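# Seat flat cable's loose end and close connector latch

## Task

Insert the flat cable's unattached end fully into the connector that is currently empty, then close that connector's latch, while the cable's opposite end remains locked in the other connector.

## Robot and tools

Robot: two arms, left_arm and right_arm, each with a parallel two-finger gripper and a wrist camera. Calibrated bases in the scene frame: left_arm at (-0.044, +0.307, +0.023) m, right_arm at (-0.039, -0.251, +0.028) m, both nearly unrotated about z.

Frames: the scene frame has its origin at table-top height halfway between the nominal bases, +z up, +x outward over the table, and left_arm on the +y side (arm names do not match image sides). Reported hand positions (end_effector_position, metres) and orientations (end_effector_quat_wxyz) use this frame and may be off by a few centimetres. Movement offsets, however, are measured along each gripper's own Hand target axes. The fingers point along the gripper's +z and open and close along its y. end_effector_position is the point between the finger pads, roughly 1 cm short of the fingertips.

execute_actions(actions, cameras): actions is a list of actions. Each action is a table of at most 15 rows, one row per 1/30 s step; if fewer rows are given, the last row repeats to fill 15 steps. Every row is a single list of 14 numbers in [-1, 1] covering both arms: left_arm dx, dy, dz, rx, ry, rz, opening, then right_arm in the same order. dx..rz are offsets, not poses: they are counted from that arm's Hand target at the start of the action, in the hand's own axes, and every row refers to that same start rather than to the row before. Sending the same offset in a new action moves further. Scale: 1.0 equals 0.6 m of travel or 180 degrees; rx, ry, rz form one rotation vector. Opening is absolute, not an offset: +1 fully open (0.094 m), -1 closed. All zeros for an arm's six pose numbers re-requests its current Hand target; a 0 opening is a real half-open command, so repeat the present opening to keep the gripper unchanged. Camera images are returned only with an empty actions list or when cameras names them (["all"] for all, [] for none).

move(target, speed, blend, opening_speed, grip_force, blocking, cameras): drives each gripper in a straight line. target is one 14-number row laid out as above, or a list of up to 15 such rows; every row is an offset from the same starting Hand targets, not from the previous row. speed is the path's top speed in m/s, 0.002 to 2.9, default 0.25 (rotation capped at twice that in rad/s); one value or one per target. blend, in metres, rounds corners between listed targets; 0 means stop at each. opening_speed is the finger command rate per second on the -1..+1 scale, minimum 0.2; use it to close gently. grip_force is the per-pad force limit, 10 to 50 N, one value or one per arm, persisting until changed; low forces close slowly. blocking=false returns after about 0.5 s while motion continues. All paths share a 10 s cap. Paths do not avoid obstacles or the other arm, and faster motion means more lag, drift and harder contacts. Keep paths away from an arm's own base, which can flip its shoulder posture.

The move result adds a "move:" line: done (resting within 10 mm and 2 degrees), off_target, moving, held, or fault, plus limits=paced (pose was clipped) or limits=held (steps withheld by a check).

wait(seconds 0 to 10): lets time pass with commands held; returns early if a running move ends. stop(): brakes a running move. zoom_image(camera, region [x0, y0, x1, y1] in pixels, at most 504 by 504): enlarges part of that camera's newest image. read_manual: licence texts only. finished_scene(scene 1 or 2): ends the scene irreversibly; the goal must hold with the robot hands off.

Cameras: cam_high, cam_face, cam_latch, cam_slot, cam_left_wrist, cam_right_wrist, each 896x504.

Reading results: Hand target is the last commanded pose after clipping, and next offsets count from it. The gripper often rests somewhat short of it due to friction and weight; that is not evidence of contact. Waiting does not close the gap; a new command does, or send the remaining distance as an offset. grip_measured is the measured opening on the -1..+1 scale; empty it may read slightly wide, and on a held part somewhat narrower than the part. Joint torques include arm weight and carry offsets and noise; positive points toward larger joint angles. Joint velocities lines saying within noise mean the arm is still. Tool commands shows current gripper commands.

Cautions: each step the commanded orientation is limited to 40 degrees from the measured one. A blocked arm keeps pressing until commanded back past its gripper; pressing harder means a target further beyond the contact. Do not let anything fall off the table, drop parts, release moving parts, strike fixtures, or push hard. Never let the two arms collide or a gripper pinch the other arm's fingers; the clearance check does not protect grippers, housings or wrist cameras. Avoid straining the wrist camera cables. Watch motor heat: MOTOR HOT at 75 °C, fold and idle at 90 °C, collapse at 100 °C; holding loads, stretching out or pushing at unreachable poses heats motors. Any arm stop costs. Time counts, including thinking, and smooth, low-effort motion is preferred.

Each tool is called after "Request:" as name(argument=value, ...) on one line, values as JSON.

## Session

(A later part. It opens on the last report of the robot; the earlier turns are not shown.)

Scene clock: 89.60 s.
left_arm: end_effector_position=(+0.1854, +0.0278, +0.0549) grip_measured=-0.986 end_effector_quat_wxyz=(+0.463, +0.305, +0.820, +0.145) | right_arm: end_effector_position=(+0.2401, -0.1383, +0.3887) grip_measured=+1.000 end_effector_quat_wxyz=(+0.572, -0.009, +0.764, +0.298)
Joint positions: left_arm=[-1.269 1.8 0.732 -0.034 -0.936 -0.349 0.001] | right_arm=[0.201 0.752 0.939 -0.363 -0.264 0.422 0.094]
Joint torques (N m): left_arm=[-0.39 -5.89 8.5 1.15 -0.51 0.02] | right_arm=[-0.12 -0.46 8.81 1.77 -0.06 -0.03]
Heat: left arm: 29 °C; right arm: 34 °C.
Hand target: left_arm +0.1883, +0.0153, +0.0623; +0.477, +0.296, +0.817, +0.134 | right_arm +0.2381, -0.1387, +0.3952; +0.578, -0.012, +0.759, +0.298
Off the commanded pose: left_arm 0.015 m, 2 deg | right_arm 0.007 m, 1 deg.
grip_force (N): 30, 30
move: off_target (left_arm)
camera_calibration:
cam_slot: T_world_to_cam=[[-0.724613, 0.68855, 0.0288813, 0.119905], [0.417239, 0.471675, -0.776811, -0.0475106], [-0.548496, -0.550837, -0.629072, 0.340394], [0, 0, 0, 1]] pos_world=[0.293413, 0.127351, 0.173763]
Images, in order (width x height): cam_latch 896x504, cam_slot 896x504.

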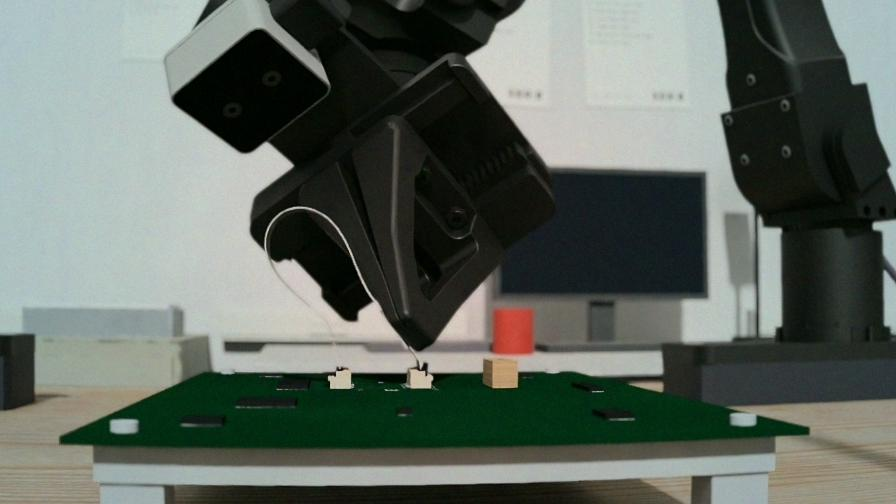

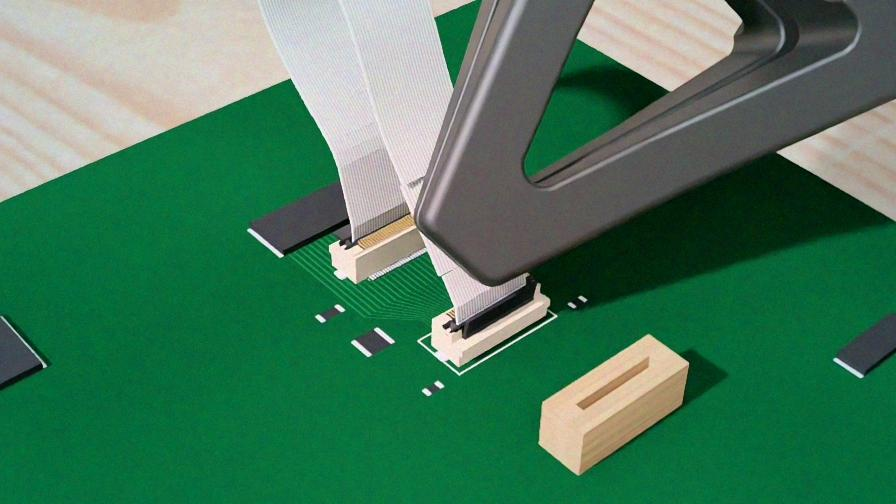

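Request:
move(target=[0.00565, -0.00207, 0.00283, -0.00074, 0.00217, 0.00314, -1, 0, 0, 0, 0, 0, 0, 1], speed=0.03, cameras=["cam_latch", "cam_slot"])

Request:
zoom_image(camera="cam_latch", region=[380, 310, 460, 400])

Request:
zoom_image(camera="cam_slot", region=[425, 210, 565, 370])

Scene clock: 91.47 s.
left_arm: end_effector_position=(+0.1855, +0.0288, +0.0526) grip_measured=-0.986 end_effector_quat_wxyz=(+0.462, +0.306, +0.819, +0.150) | right_arm: end_effector_position=(+0.2401, -0.1383, +0.3887) grip_measured=+1.000 end_effector_quat_wxyz=(+0.572, -0.009, +0.764, +0.298)
Joint positions: left_arm=[-1.269 1.809 0.732 -0.034 -0.939 -0.349 0.001] | right_arm=[0.201 0.752 0.939 -0.363 -0.264 0.422 0.094]
Joint torques (N m): left_arm=[-0.44 -5.67 8.51 1.13 -0.5 0.02] | right_arm=[-0.13 -0.47 8.8 1.77 -0.05 -0.04]
Heat: left arm: 29 °C; right arm: 34 °C.
Hand target: left_arm +0.1880, +0.0163, +0.0585; +0.473, +0.299, +0.817, +0.138 | right_arm +0.2381, -0.1387, +0.3952; +0.578, -0.012, +0.759, +0.298
Off the commanded pose: left_arm 0.014 m, 2 deg | right_arm 0.007 m, 1 deg.
grip_force (N): 30, 30
move: off_target (left_arm)
camera_calibration:
cam_slot: T_world_to_cam=[[-0.724613, 0.68855, 0.0288813, 0.119905], [0.417239, 0.471675, -0.776811, -0.0475106], [-0.548496, -0.550837, -0.629072, 0.340394], [0, 0, 0, 1]] pos_world=[0.293413, 0.127351, 0.173763]
Images, in order (width x height): cam_latch 896x504, cam_slot 896x504.

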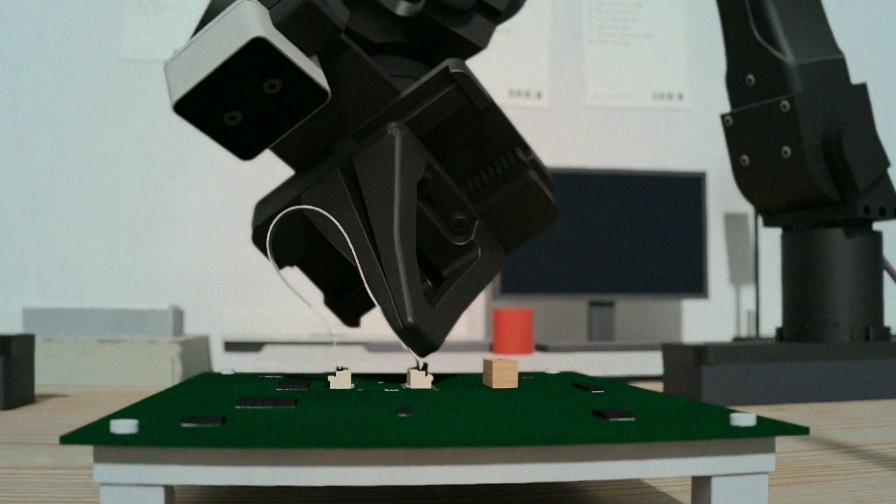

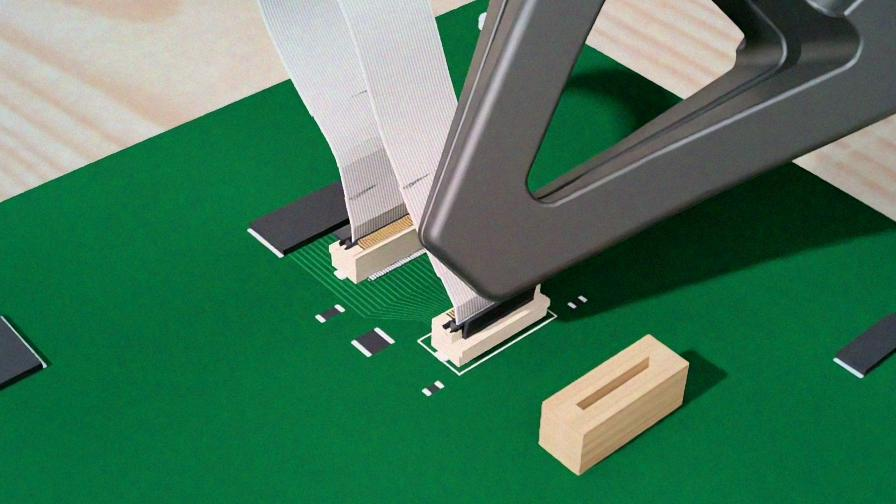

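Scaled by 5.600 from the camera's 896x504 image, which has a finer 1280x720 frame.

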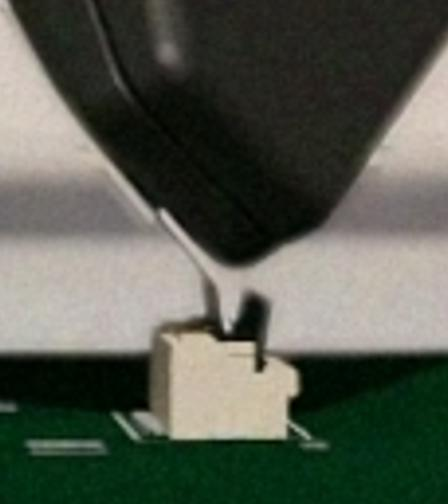

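Scaled by 3.150 from the camera's 896x504 image, which has a finer 1280x720 frame.

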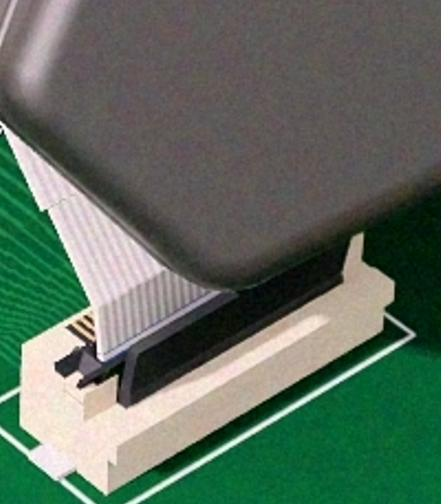

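Request:
move(target=[0.00261,-0.00204,0.00202,-0.00024,0.00072,0.00103,-1,0,0,0,0,0,0,1], speed=0.03, cameras=["cam_latch","cam_slot"])

Request:
zoom_image(camera="cam_latch", region=[380, 310, 460, 400])

Scene clock: 96.03 s.
left_arm: end_effector_position=(+0.1858, +0.0298, +0.0512) grip_measured=-0.986 end_effector_quat_wxyz=(+0.462, +0.307, +0.818, +0.154) | right_arm: end_effector_position=(+0.2401, -0.1383, +0.3887) grip_measured=+1.000 end_effector_quat_wxyz=(+0.572, -0.009, +0.764, +0.298)
Joint positions: left_arm=[-1.269 1.816 0.732 -0.033 -0.945 -0.349 0.001] | right_arm=[0.201 0.752 0.939 -0.363 -0.264 0.422 0.094]
Joint torques (N m): left_arm=[-0.43 -5.59 8.53 1.16 -0.42 0.01] | right_arm=[-0.13 -0.55 8.87 1.76 -0.06 -0.05]
Heat: left arm: 29 °C; right arm: 34 °C.
Hand target: left_arm +0.1880, +0.0162, +0.0561; +0.472, +0.300, +0.817, +0.139 | right_arm +0.2381, -0.1387, +0.3952; +0.578, -0.012, +0.759, +0.298
Off the commanded pose: left_arm 0.015 m, 2 deg | right_arm 0.007 m, 1 deg.
grip_force (N): 30, 30
move: off_target (left_arm)
camera_calibration:
cam_slot: T_world_to_cam=[[-0.724613, 0.68855, 0.0288813, 0.119905], [0.417239, 0.471675, -0.776811, -0.0475106], [-0.548496, -0.550837, -0.629072, 0.340394], [0, 0, 0, 1]] pos_world=[0.293413, 0.127351, 0.173763]
Images, in order (width x height): cam_latch 896x504, cam_slot 896x504.

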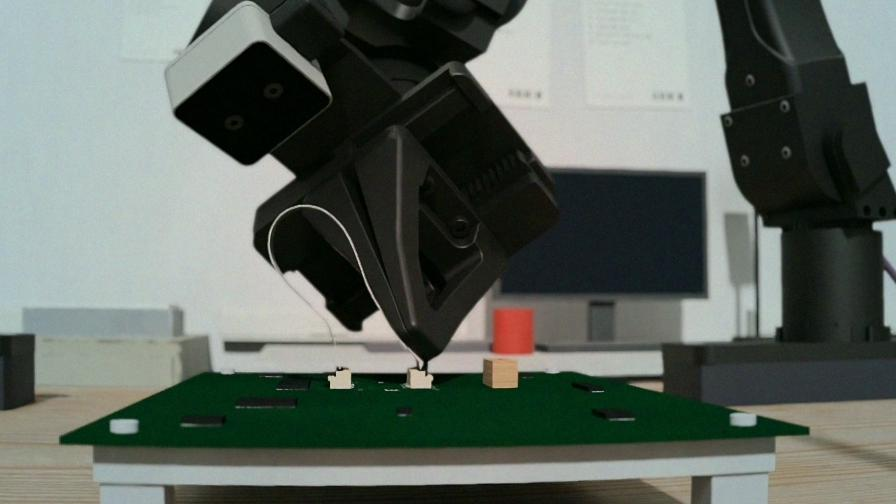

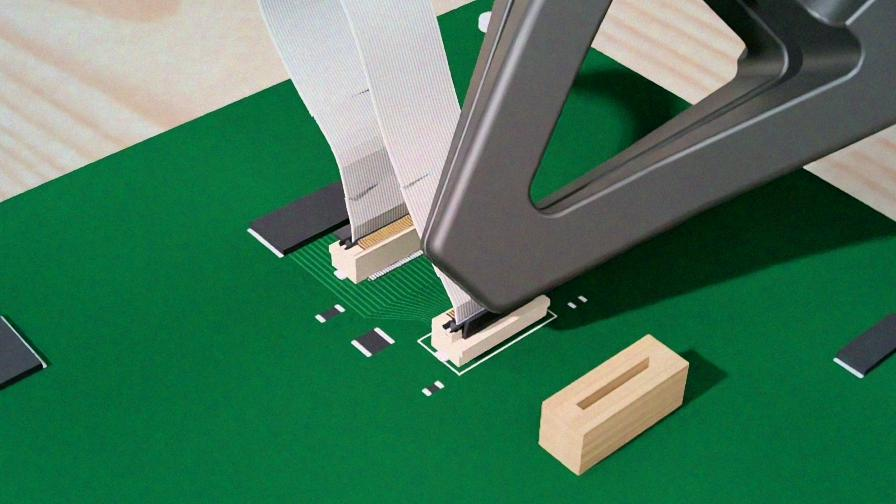

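Scaled by 5.600 from the camera's 896x504 image, which has a finer 1280x720 frame.

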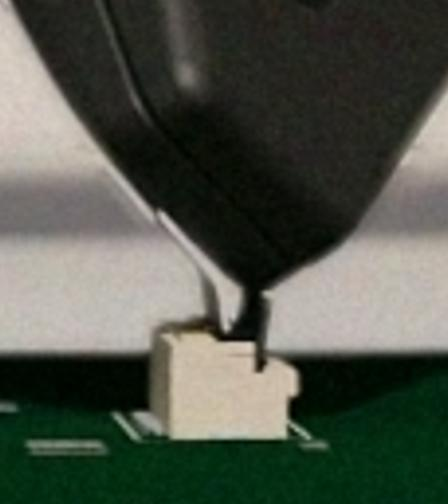

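Request:
zoom_image(camera="cam_latch", region=[412, 350, 440, 385])

Request:
zoom_image(camera="cam_slot", region=[410, 260, 570, 380])

Scaled by 14.400 from the camera's 896x504 image, which has a finer 1280x720 frame.

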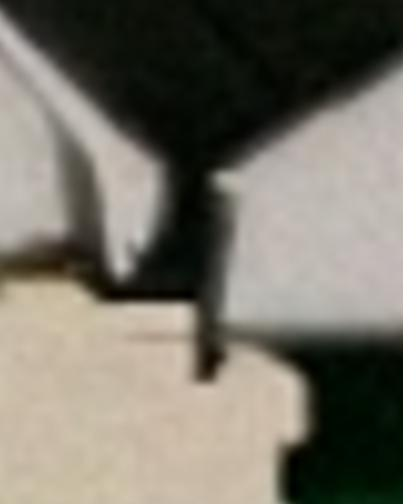

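Scaled by 3.150 from the camera's 896x504 image, which has a finer 1280x720 frame.

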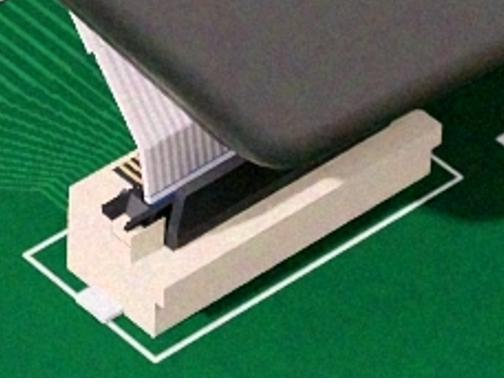

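Request:
move(target=[-0.0027,-0.00113,0.00015,0.0006,-0.00179,-0.00257,-1,0,0,0,0,0,0,1], speed=0.03, cameras=["cam_latch"])

Request:
zoom_image(camera="cam_latch", region=[412, 350, 440, 385])

Scene clock: 99.50 s.
left_arm: end_effector_position=(+0.1858, +0.0297, +0.0514) grip_measured=-0.986 end_effector_quat_wxyz=(+0.462, +0.307, +0.818, +0.153) | right_arm: end_effector_position=(+0.2401, -0.1383, +0.3887) grip_measured=+1.000 end_effector_quat_wxyz=(+0.572, -0.009, +0.764, +0.298)
Joint positions: left_arm=[-1.269 1.816 0.732 -0.032 -0.945 -0.349 0.001] | right_arm=[0.201 0.752 0.939 -0.363 -0.264 0.422 0.094]
Joint torques (N m): left_arm=[-0.44 -5.56 8.47 1.27 -0.43 0.01] | right_arm=[-0.12 -0.54 8.8 1.75 -0.06 -0.04]
Heat: left arm: 29 °C; right arm: 34 °C.
Hand target: left_arm +0.1885, +0.0147, +0.0568; +0.475, +0.297, +0.817, +0.136 | right_arm +0.2381, -0.1387, +0.3952; +0.578, -0.012, +0.759, +0.298
Off the commanded pose: left_arm 0.016 m, 3 deg | right_arm 0.007 m, 1 deg.
grip_force (N): 30, 30
move: off_target (left_arm)
Images, in order (width x height): cam_latch 896x504.

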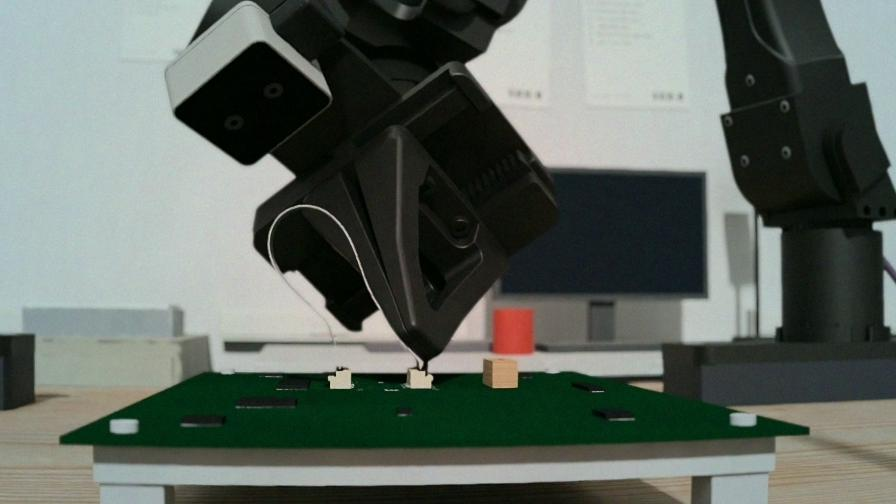

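Scaled by 14.400 from the camera's 896x504 image, which has a finer 1280x720 frame.

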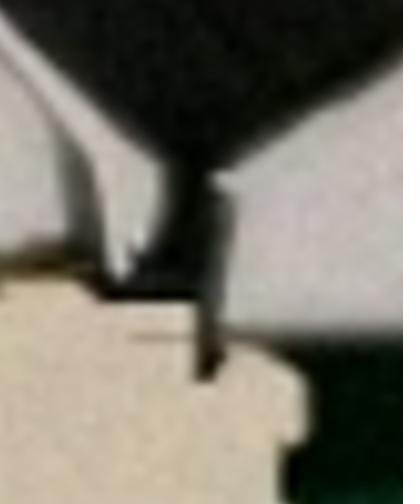

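Request:
move(target=[-0.00405,-0.0017,0.00022,0.0009,-0.00268,-0.00385,-1,0,0,0,0,0,0,1], speed=0.03, cameras=["cam_latch"])

Request:
zoom_image(camera="cam_latch", region=[412, 350, 440, 385])

Scene clock: 101.03 s.
left_arm: end_effector_position=(+0.1864, +0.0284, +0.0524) grip_measured=-0.986 end_effector_quat_wxyz=(+0.465, +0.304, +0.818, +0.151) | right_arm: end_effector_position=(+0.2401, -0.1383, +0.3887) grip_measured=+1.000 end_effector_quat_wxyz=(+0.572, -0.009, +0.764, +0.298)
Joint positions: left_arm=[-1.269 1.816 0.732 -0.022 -0.947 -0.349 0.001] | right_arm=[0.201 0.752 0.939 -0.363 -0.264 0.422 0.094]
Joint torques (N m): left_arm=[-0.43 -5.52 8.49 1.33 -0.42 0] | right_arm=[-0.06 -0.47 8.8 1.77 -0.07 -0.04]
Heat: left arm: 29 °C; right arm: 34 °C.
Hand target: left_arm +0.1891, +0.0124, +0.0580; +0.479, +0.294, +0.817, +0.131 | right_arm +0.2381, -0.1387, +0.3952; +0.578, -0.012, +0.759, +0.298
Off the commanded pose: left_arm 0.017 m, 3 deg | right_arm 0.007 m, 1 deg.
grip_force (N): 30, 30
move: off_target (left_arm)
Images, in order (width x height): cam_latch 896x504.

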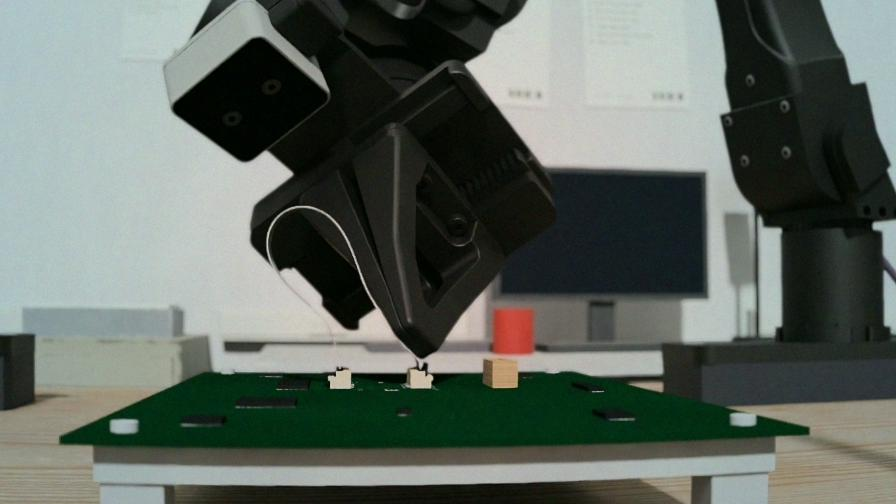

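Scaled by 14.400 from the camera's 896x504 image, which has a finer 1280x720 frame.

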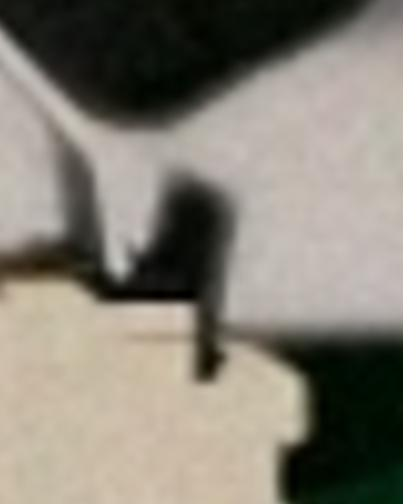

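Request:
move(target=[0.0037,-0.0015,0.00194,-0.00048,0.00143,0.00205,-1,0,0,0,0,0,0,1], speed=0.03, cameras=["cam_latch"])

Request:
zoom_image(camera="cam_latch", region=[412, 350, 440, 385])

Scene clock: 102.47 s.
left_arm: end_effector_position=(+0.1873, +0.0288, +0.0517) grip_measured=-0.986 end_effector_quat_wxyz=(+0.467, +0.303, +0.816, +0.154) | right_arm: end_effector_position=(+0.2401, -0.1383, +0.3887) grip_measured=+1.000 end_effector_quat_wxyz=(+0.572, -0.009, +0.764, +0.298)
Joint positions: left_arm=[-1.269 1.824 0.732 -0.015 -0.956 -0.348 0.001] | right_arm=[0.201 0.752 0.939 -0.363 -0.264 0.422 0.094]
Joint torques (N m): left_arm=[-0.42 -5.59 8.42 1.26 -0.31 0] | right_arm=[-0.1 -0.46 8.83 1.76 -0.06 -0.04]
Heat: left arm: 29 °C; right arm: 34 °C.
Hand target: left_arm +0.1890, +0.0129, +0.0555; +0.477, +0.296, +0.817, +0.133 | right_arm +0.2381, -0.1387, +0.3952; +0.578, -0.012, +0.759, +0.298
Off the commanded pose: left_arm 0.016 m, 3 deg | right_arm 0.007 m, 1 deg.
grip_force (N): 30, 30
move: off_target (left_arm)
Images, in order (width x height): cam_latch 896x504.

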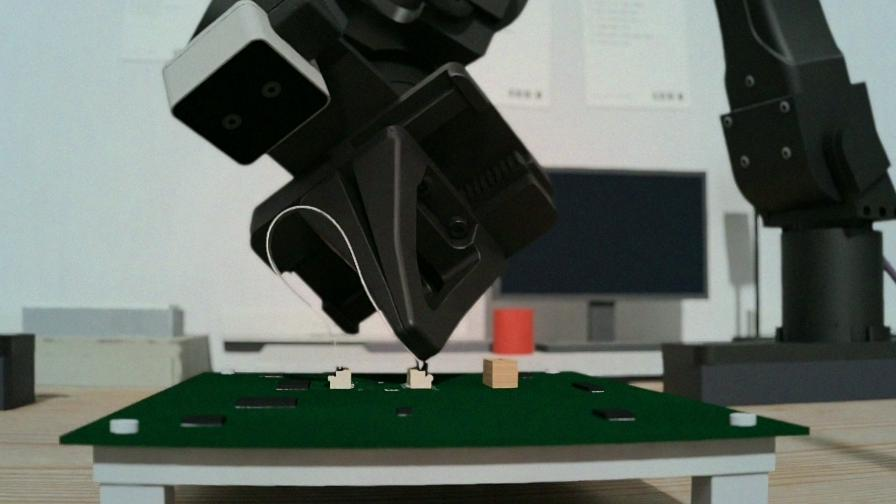

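Scaled by 14.400 from the camera's 896x504 image, which has a finer 1280x720 frame.

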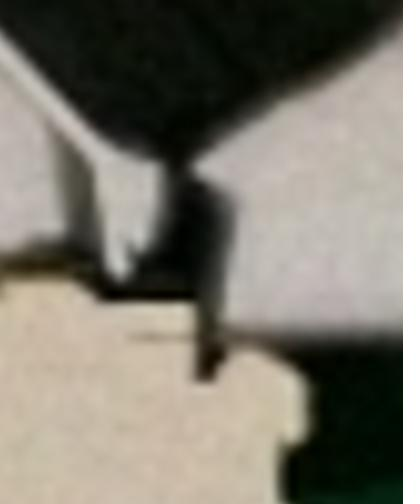

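Request:
move(target=[0.01474,0.00605,-0.00044,-0.00338,0.00978,0.01411,-1,0,0,0,0,0,0,1], speed=0.03, cameras=["cam_latch","cam_slot"])

Request:
zoom_image(camera="cam_latch", region=[412, 350, 440, 385])

Request:
zoom_image(camera="cam_slot", region=[410, 260, 570, 380])

Scene clock: 104.77 s.
left_arm: end_effector_position=(+0.1869, +0.0304, +0.0509) grip_measured=-0.986 end_effector_quat_wxyz=(+0.465, +0.306, +0.816, +0.158) | right_arm: end_effector_position=(+0.2401, -0.1383, +0.3887) grip_measured=+1.000 end_effector_quat_wxyz=(+0.572, -0.009, +0.764, +0.298)
Joint positions: left_arm=[-1.269 1.824 0.732 -0.026 -0.957 -0.347 0.001] | right_arm=[0.201 0.752 0.939 -0.363 -0.264 0.422 0.094]
Joint torques (N m): left_arm=[-0.39 -5.52 8.49 0.77 -0.32 0.01] | right_arm=[-0.08 -0.49 8.84 1.76 -0.06 -0.04]
Heat: left arm: 29 °C; right arm: 34 °C.
Hand target: left_arm +0.1868, +0.0212, +0.0512; +0.463, +0.309, +0.817, +0.153 | right_arm +0.2381, -0.1387, +0.3952; +0.578, -0.012, +0.759, +0.298
Off the commanded pose: left_arm 0.009 m, 1 deg | right_arm 0.007 m, 1 deg.
grip_force (N): 30, 30
move: done
camera_calibration:
cam_slot: T_world_to_cam=[[-0.724613, 0.68855, 0.0288813, 0.119905], [0.417239, 0.471675, -0.776811, -0.0475106], [-0.548496, -0.550837, -0.629072, 0.340394], [0, 0, 0, 1]] pos_world=[0.293413, 0.127351, 0.173763]
Images, in order (width x height): cam_latch 896x504, cam_slot 896x504.

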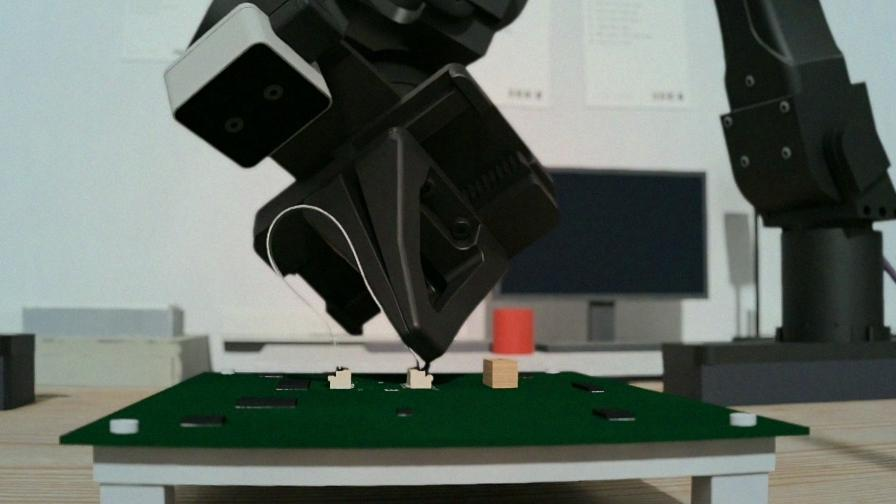

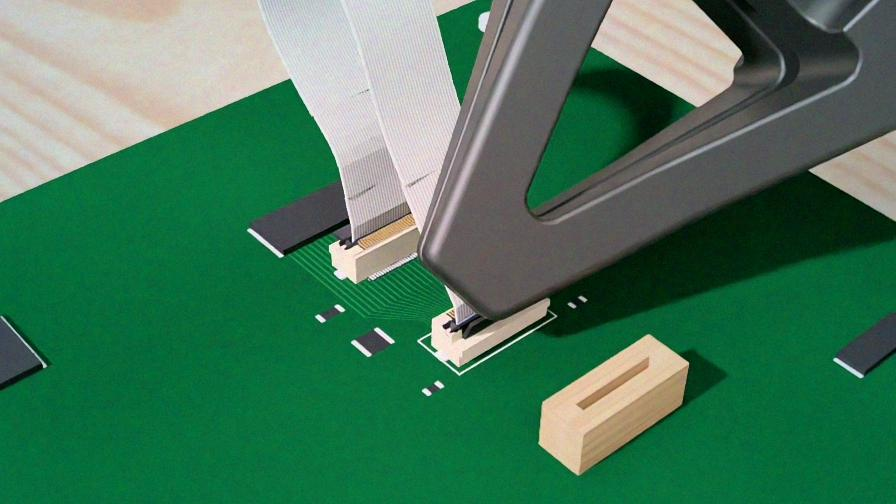

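Scaled by 14.400 from the camera's 896x504 image, which has a finer 1280x720 frame.

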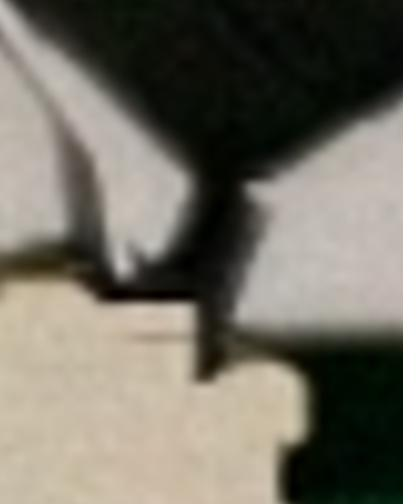

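Scaled by 3.150 from the camera's 896x504 image, which has a finer 1280x720 frame.

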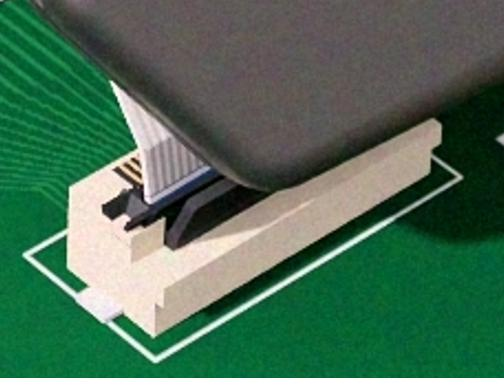

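Request:
move(target=[0.00545,0.00213,-0.00007,-0.0013,0.00349,0.00517,-1,0,0,0,0,0,0,1], speed=0.03, cameras=["cam_latch","cam_slot"])

Request:
zoom_image(camera="cam_latch", region=[412, 350, 440, 385])

Request:
zoom_image(camera="cam_slot", region=[410, 260, 570, 380])

Scene clock: 106.43 s.
left_arm: end_effector_position=(+0.1864, +0.0318, +0.0504) grip_measured=-0.986 end_effector_quat_wxyz=(+0.461, +0.309, +0.816, +0.163) | right_arm: end_effector_position=(+0.2401, -0.1383, +0.3887) grip_measured=+1.000 end_effector_quat_wxyz=(+0.572, -0.009, +0.764, +0.298)
Joint positions: left_arm=[-1.269 1.824 0.736 -0.044 -0.956 -0.346 0.001] | right_arm=[0.201 0.752 0.939 -0.363 -0.264 0.422 0.094]
Joint torques (N m): left_arm=[-0.35 -5.48 8.13 0.76 -0.3 0.02] | right_arm=[-0.1 -0.43 8.84 1.77 -0.06 -0.04]
Heat: left arm: 29 °C; right arm: 34 °C.
Hand target: left_arm +0.1859, +0.0243, +0.0497; +0.458, +0.314, +0.816, +0.160 | right_arm +0.2381, -0.1387, +0.3952; +0.578, -0.012, +0.759, +0.298
Off the commanded pose: left_arm 0.008 m, 1 deg | right_arm 0.007 m, 1 deg.
grip_force (N): 30, 30
move: done
camera_calibration:
cam_slot: T_world_to_cam=[[-0.724613, 0.68855, 0.0288813, 0.119905], [0.417239, 0.471675, -0.776811, -0.0475106], [-0.548496, -0.550837, -0.629072, 0.340394], [0, 0, 0, 1]] pos_world=[0.293413, 0.127351, 0.173763]
Images, in order (width x height): cam_latch 896x504, cam_slot 896x504.

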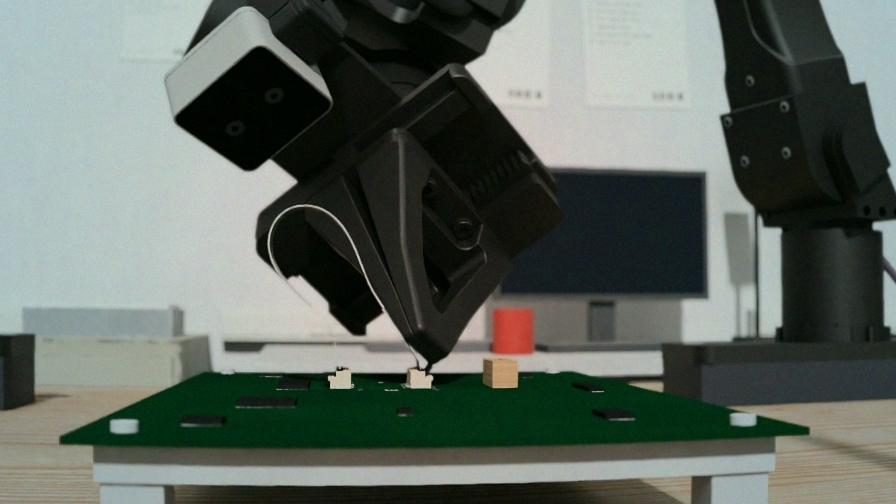

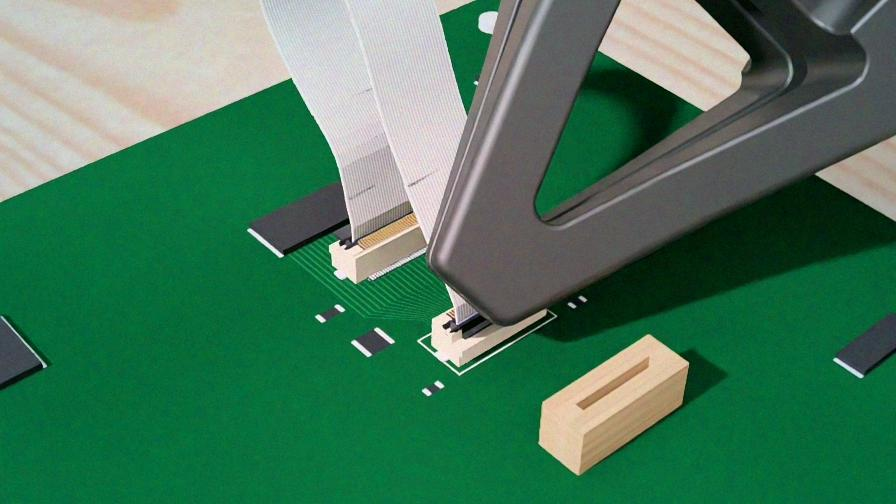

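Scaled by 14.400 from the camera's 896x504 image, which has a finer 1280x720 frame.

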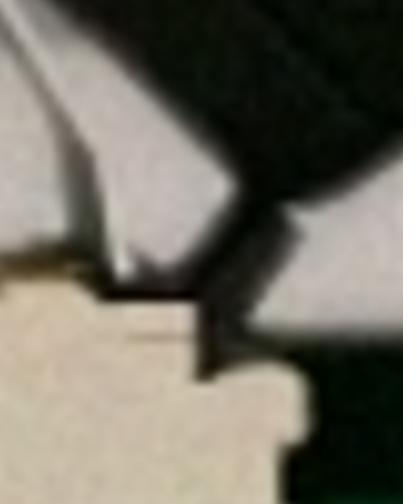

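Scaled by 3.150 from the camera's 896x504 image, which has a finer 1280x720 frame.

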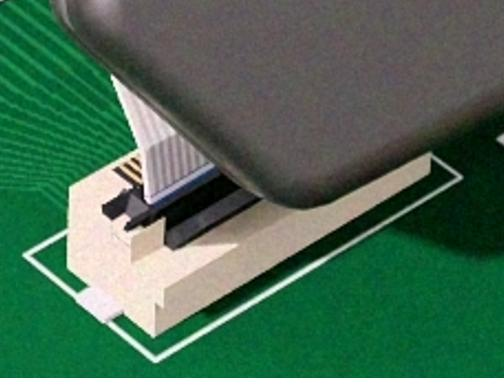

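Request:
move(target=[0.00855,-0.00074,0.00249,-0.00148,0.00446,0.00643,-1,0,0,0,0,0,0,1], speed=0.03, cameras=["cam_latch","cam_slot"])

Request:
zoom_image(camera="cam_latch", region=[412, 350, 440, 385])

Request:
zoom_image(camera="cam_slot", region=[410, 260, 570, 380])

Scene clock: 108.43 s.
left_arm: end_effector_position=(+0.1869, +0.0327, +0.0498) grip_measured=-0.986 end_effector_quat_wxyz=(+0.460, +0.311, +0.814, +0.169) | right_arm: end_effector_position=(+0.2401, -0.1383, +0.3887) grip_measured=+1.000 end_effector_quat_wxyz=(+0.572, -0.009, +0.764, +0.298)
Joint positions: left_arm=[-1.269 1.831 0.741 -0.053 -0.963 -0.346 0.001] | right_arm=[0.201 0.752 0.939 -0.363 -0.264 0.422 0.094]
Joint torques (N m): left_arm=[-0.29 -5.2 7.69 0.69 -0.24 0.01] | right_arm=[-0.12 -0.47 8.84 1.75 -0.07 -0.03]
Heat: left arm: 29 °C; right arm: 34 °C.
Hand target: left_arm +0.1851, +0.0273, +0.0453; +0.451, +0.320, +0.816, +0.169 | right_arm +0.2381, -0.1387, +0.3952; +0.578, -0.012, +0.759, +0.298
Off the commanded pose: left_arm 0.007 m, 1 deg | right_arm 0.007 m, 1 deg.
grip_force (N): 30, 30
move: done
camera_calibration:
cam_slot: T_world_to_cam=[[-0.724613, 0.68855, 0.0288813, 0.119905], [0.417239, 0.471675, -0.776811, -0.0475106], [-0.548496, -0.550837, -0.629072, 0.340394], [0, 0, 0, 1]] pos_world=[0.293413, 0.127351, 0.173763]
Images, in order (width x height): cam_latch 896x504, cam_slot 896x504.

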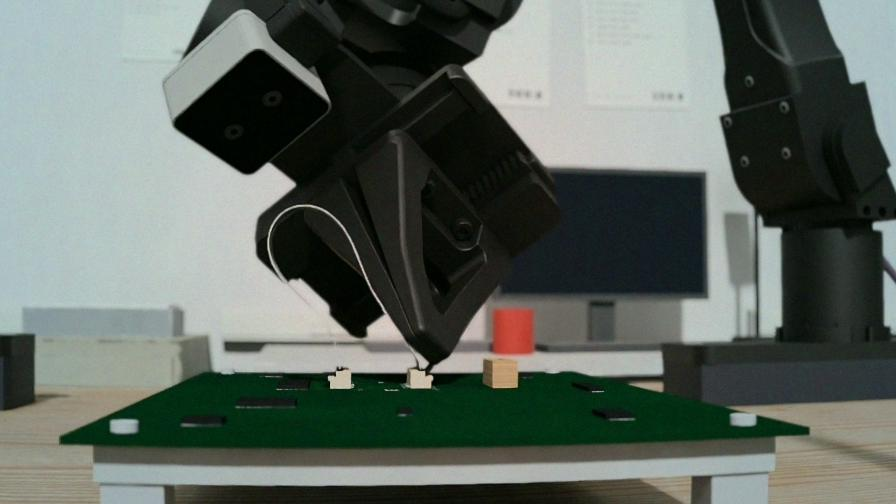

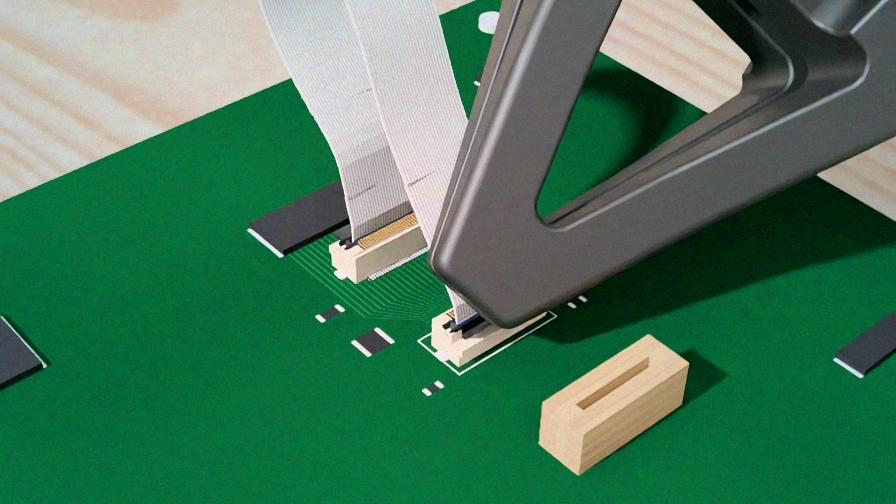

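Scaled by 14.400 from the camera's 896x504 image, which has a finer 1280x720 frame.

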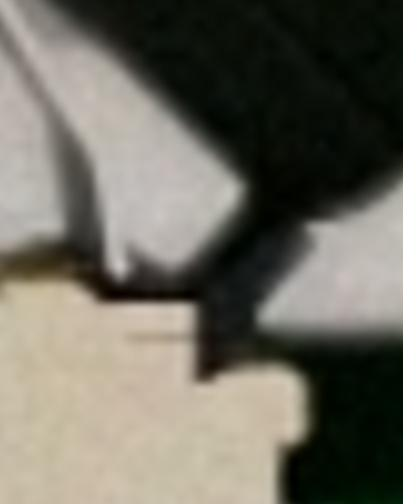

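Scaled by 3.150 from the camera's 896x504 image, which has a finer 1280x720 frame.

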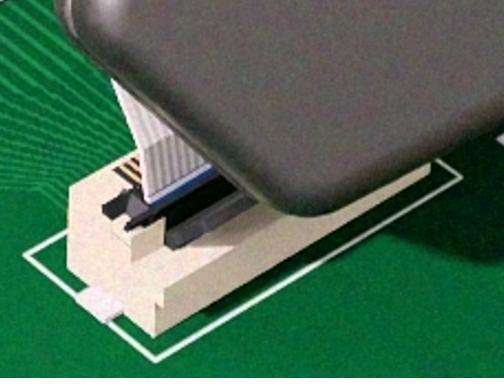

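Request:
move(target=[0.01032,-0.00424,0.00315,0.00141,0.00582,0.00694,-1,0,0,0,0,0,0,1], speed=0.03, cameras=["cam_latch","cam_slot"])

Request:
zoom_image(camera="cam_latch", region=[412, 350, 440, 385])

Request:
zoom_image(camera="cam_slot", region=[410, 260, 570, 380])

Scene clock: 111.37 s.
left_arm: end_effector_position=(+0.1858, +0.0383, +0.0431) grip_measured=-0.986 end_effector_quat_wxyz=(+0.450, +0.320, +0.813, +0.185) | right_arm: end_effector_position=(+0.2401, -0.1383, +0.3887) grip_measured=+1.000 end_effector_quat_wxyz=(+0.572, -0.009, +0.764, +0.298)
Joint positions: left_arm=[-1.269 1.849 0.741 -0.077 -0.965 -0.346 0.001] | right_arm=[0.201 0.752 0.939 -0.363 -0.264 0.422 0.094]
Joint torques (N m): left_arm=[-0.36 -5.55 7.64 0.7 -0.11 0] | right_arm=[-0.13 -0.51 8.8 1.76 -0.05 -0.04]
Heat: left arm: 29 °C; right arm: 35 °C.
Hand target: left_arm +0.1833, +0.0296, +0.0389; +0.441, +0.328, +0.817, +0.175 | right_arm +0.2381, -0.1387, +0.3952; +0.578, -0.012, +0.759, +0.298
Off the commanded pose: left_arm 0.010 m, 2 deg | right_arm 0.007 m, 1 deg.
grip_force (N): 30, 30
move: done
camera_calibration:
cam_slot: T_world_to_cam=[[-0.724613, 0.68855, 0.0288813, 0.119905], [0.417239, 0.471675, -0.776811, -0.0475106], [-0.548496, -0.550837, -0.629072, 0.340394], [0, 0, 0, 1]] pos_world=[0.293413, 0.127351, 0.173763]
Images, in order (width x height): cam_latch 896x504, cam_slot 896x504.

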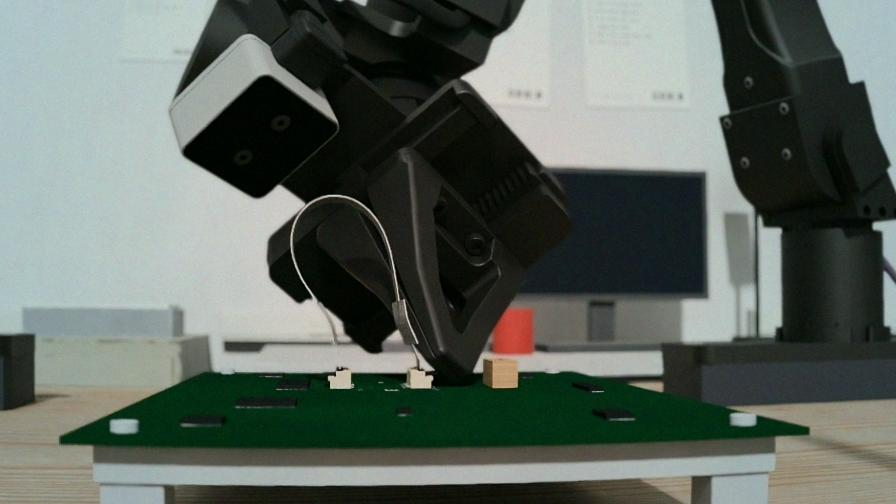

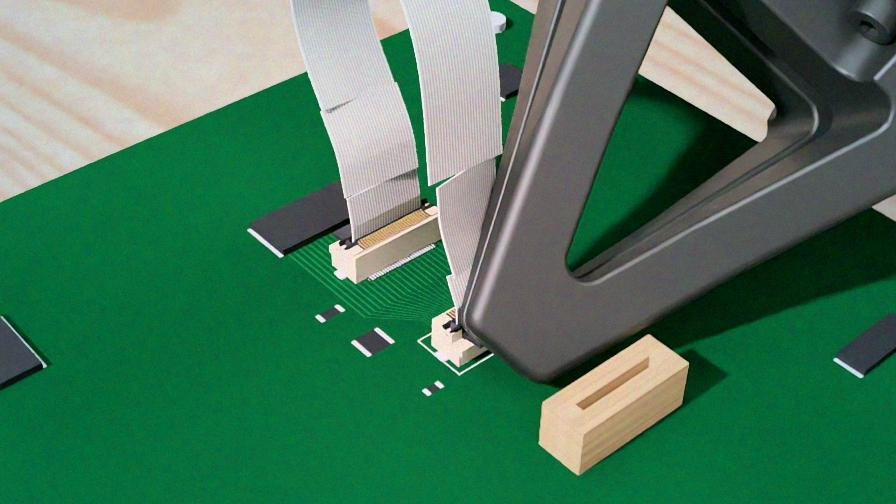

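Scaled by 14.400 from the camera's 896x504 image, which has a finer 1280x720 frame.

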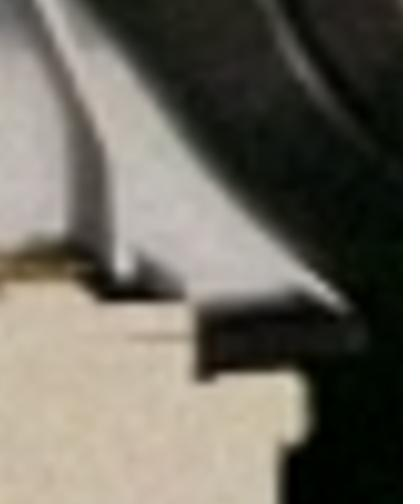

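Scaled by 3.150 from the camera's 896x504 image, which has a finer 1280x720 frame.

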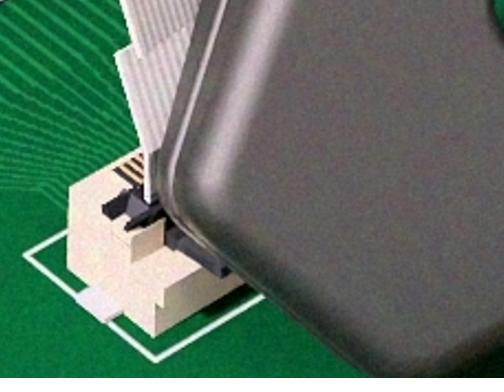

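Request:
move(target=[[-0.02119,0.01209,-0.01359,0.00302,-0.00903,-0.01277,-1,0,0,0,0,0,0,1],[-0.0417,0.0544,-0.0528,0.00302,-0.00903,-0.01277,-1,0,0,0,0,0,0,1],[-0.0292,0.0884,-0.1223,0.00302,-0.00903,-0.01277,-1,0,0,0,0,0,0,1]], speed=[0.04,0.08,0.12], blend=[0.004,0.02,0], cameras=["cam_high","cam_latch","cam_slot"])

Request:
zoom_image(camera="cam_latch", region=[320, 340, 450, 400])

Request:
zoom_image(camera="cam_slot", region=[310, 180, 570, 380])

Scene clock: 115.77 s.
left_arm: end_effector_position=(+0.1463, +0.0676, +0.1011) grip_measured=-0.986 end_effector_quat_wxyz=(+0.431, +0.337, +0.818, +0.175) | right_arm: end_effector_position=(+0.2401, -0.1383, +0.3887) grip_measured=+1.000 end_effector_quat_wxyz=(+0.572, -0.009, +0.764, +0.298)
Joint positions: left_arm=[-1.372 1.542 0.741 -0.527 -0.947 -0.497 0.001] | right_arm=[0.201 0.752 0.939 -0.363 -0.264 0.422 0.094]
Joint torques (N m): left_arm=[-0.38 -6.5 10.25 0.54 -0.72 -0.16] | right_arm=[-0.12 -0.44 8.83 1.76 -0.05 -0.04]
Heat: left arm: 29 °C; right arm: 35 °C.
Hand target: left_arm +0.1493, +0.0562, +0.1205; +0.454, +0.316, +0.818, +0.157 | right_arm +0.2381, -0.1387, +0.3952; +0.578, -0.012, +0.759, +0.298
Off the commanded pose: left_arm 0.023 m, 4 deg | right_arm 0.007 m, 1 deg.
grip_force (N): 30, 30
move: off_target (left_arm); blend cut to 0.0184 m at target 2
camera_calibration:
cam_slot: T_world_to_cam=[[-0.724613, 0.68855, 0.0288813, 0.119905], [0.417239, 0.471675, -0.776811, -0.0475106], [-0.548496, -0.550837, -0.629072, 0.340394], [0, 0, 0, 1]] pos_world=[0.293413, 0.127351, 0.173763]
Images, in order (width x height): cam_high 896x504, cam_latch 896x504, cam_slot 896x504.

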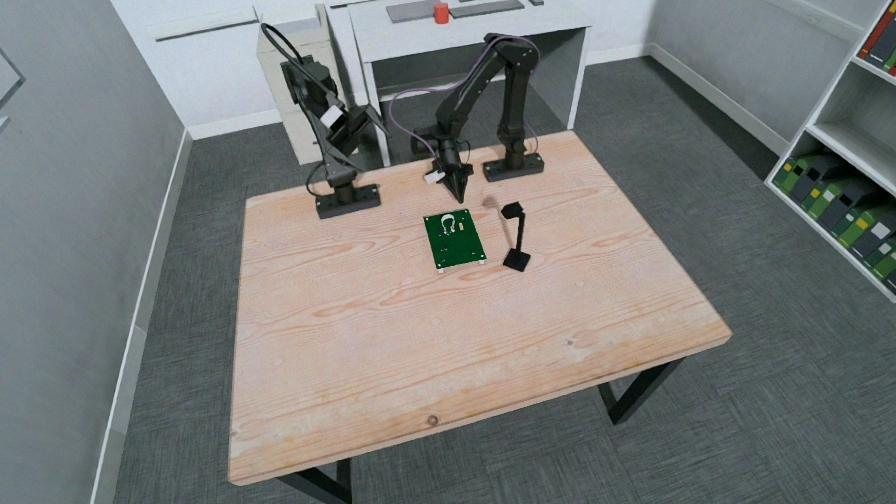

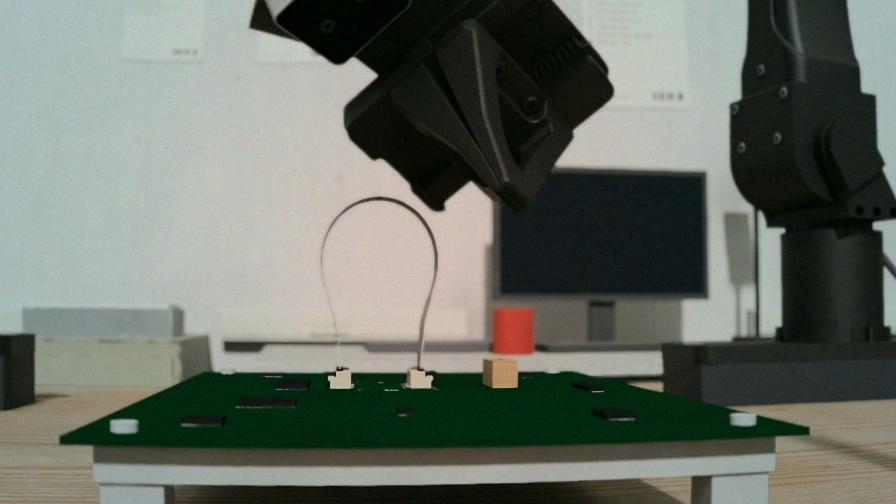

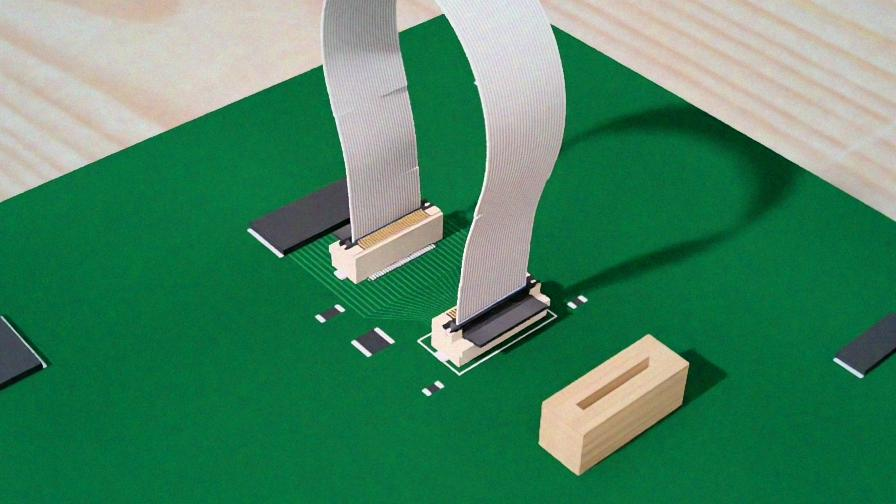

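Scaled by 3.877 from the camera's 896x504 image, which has a finer 1280x720 frame.

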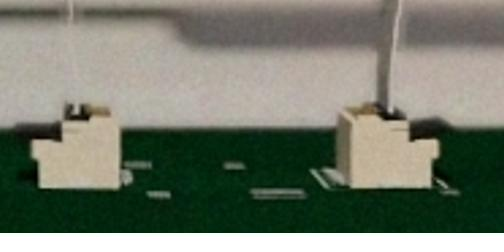

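Scaled by 1.938 from the camera's 896x504 image, which has a finer 1280x720 frame.

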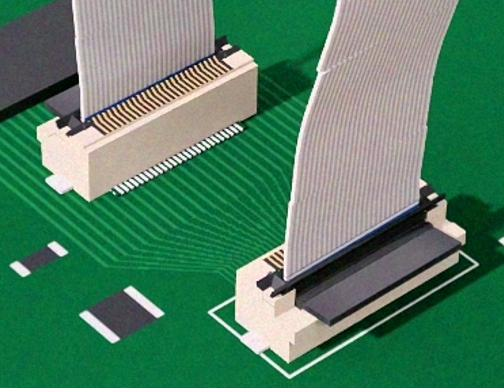

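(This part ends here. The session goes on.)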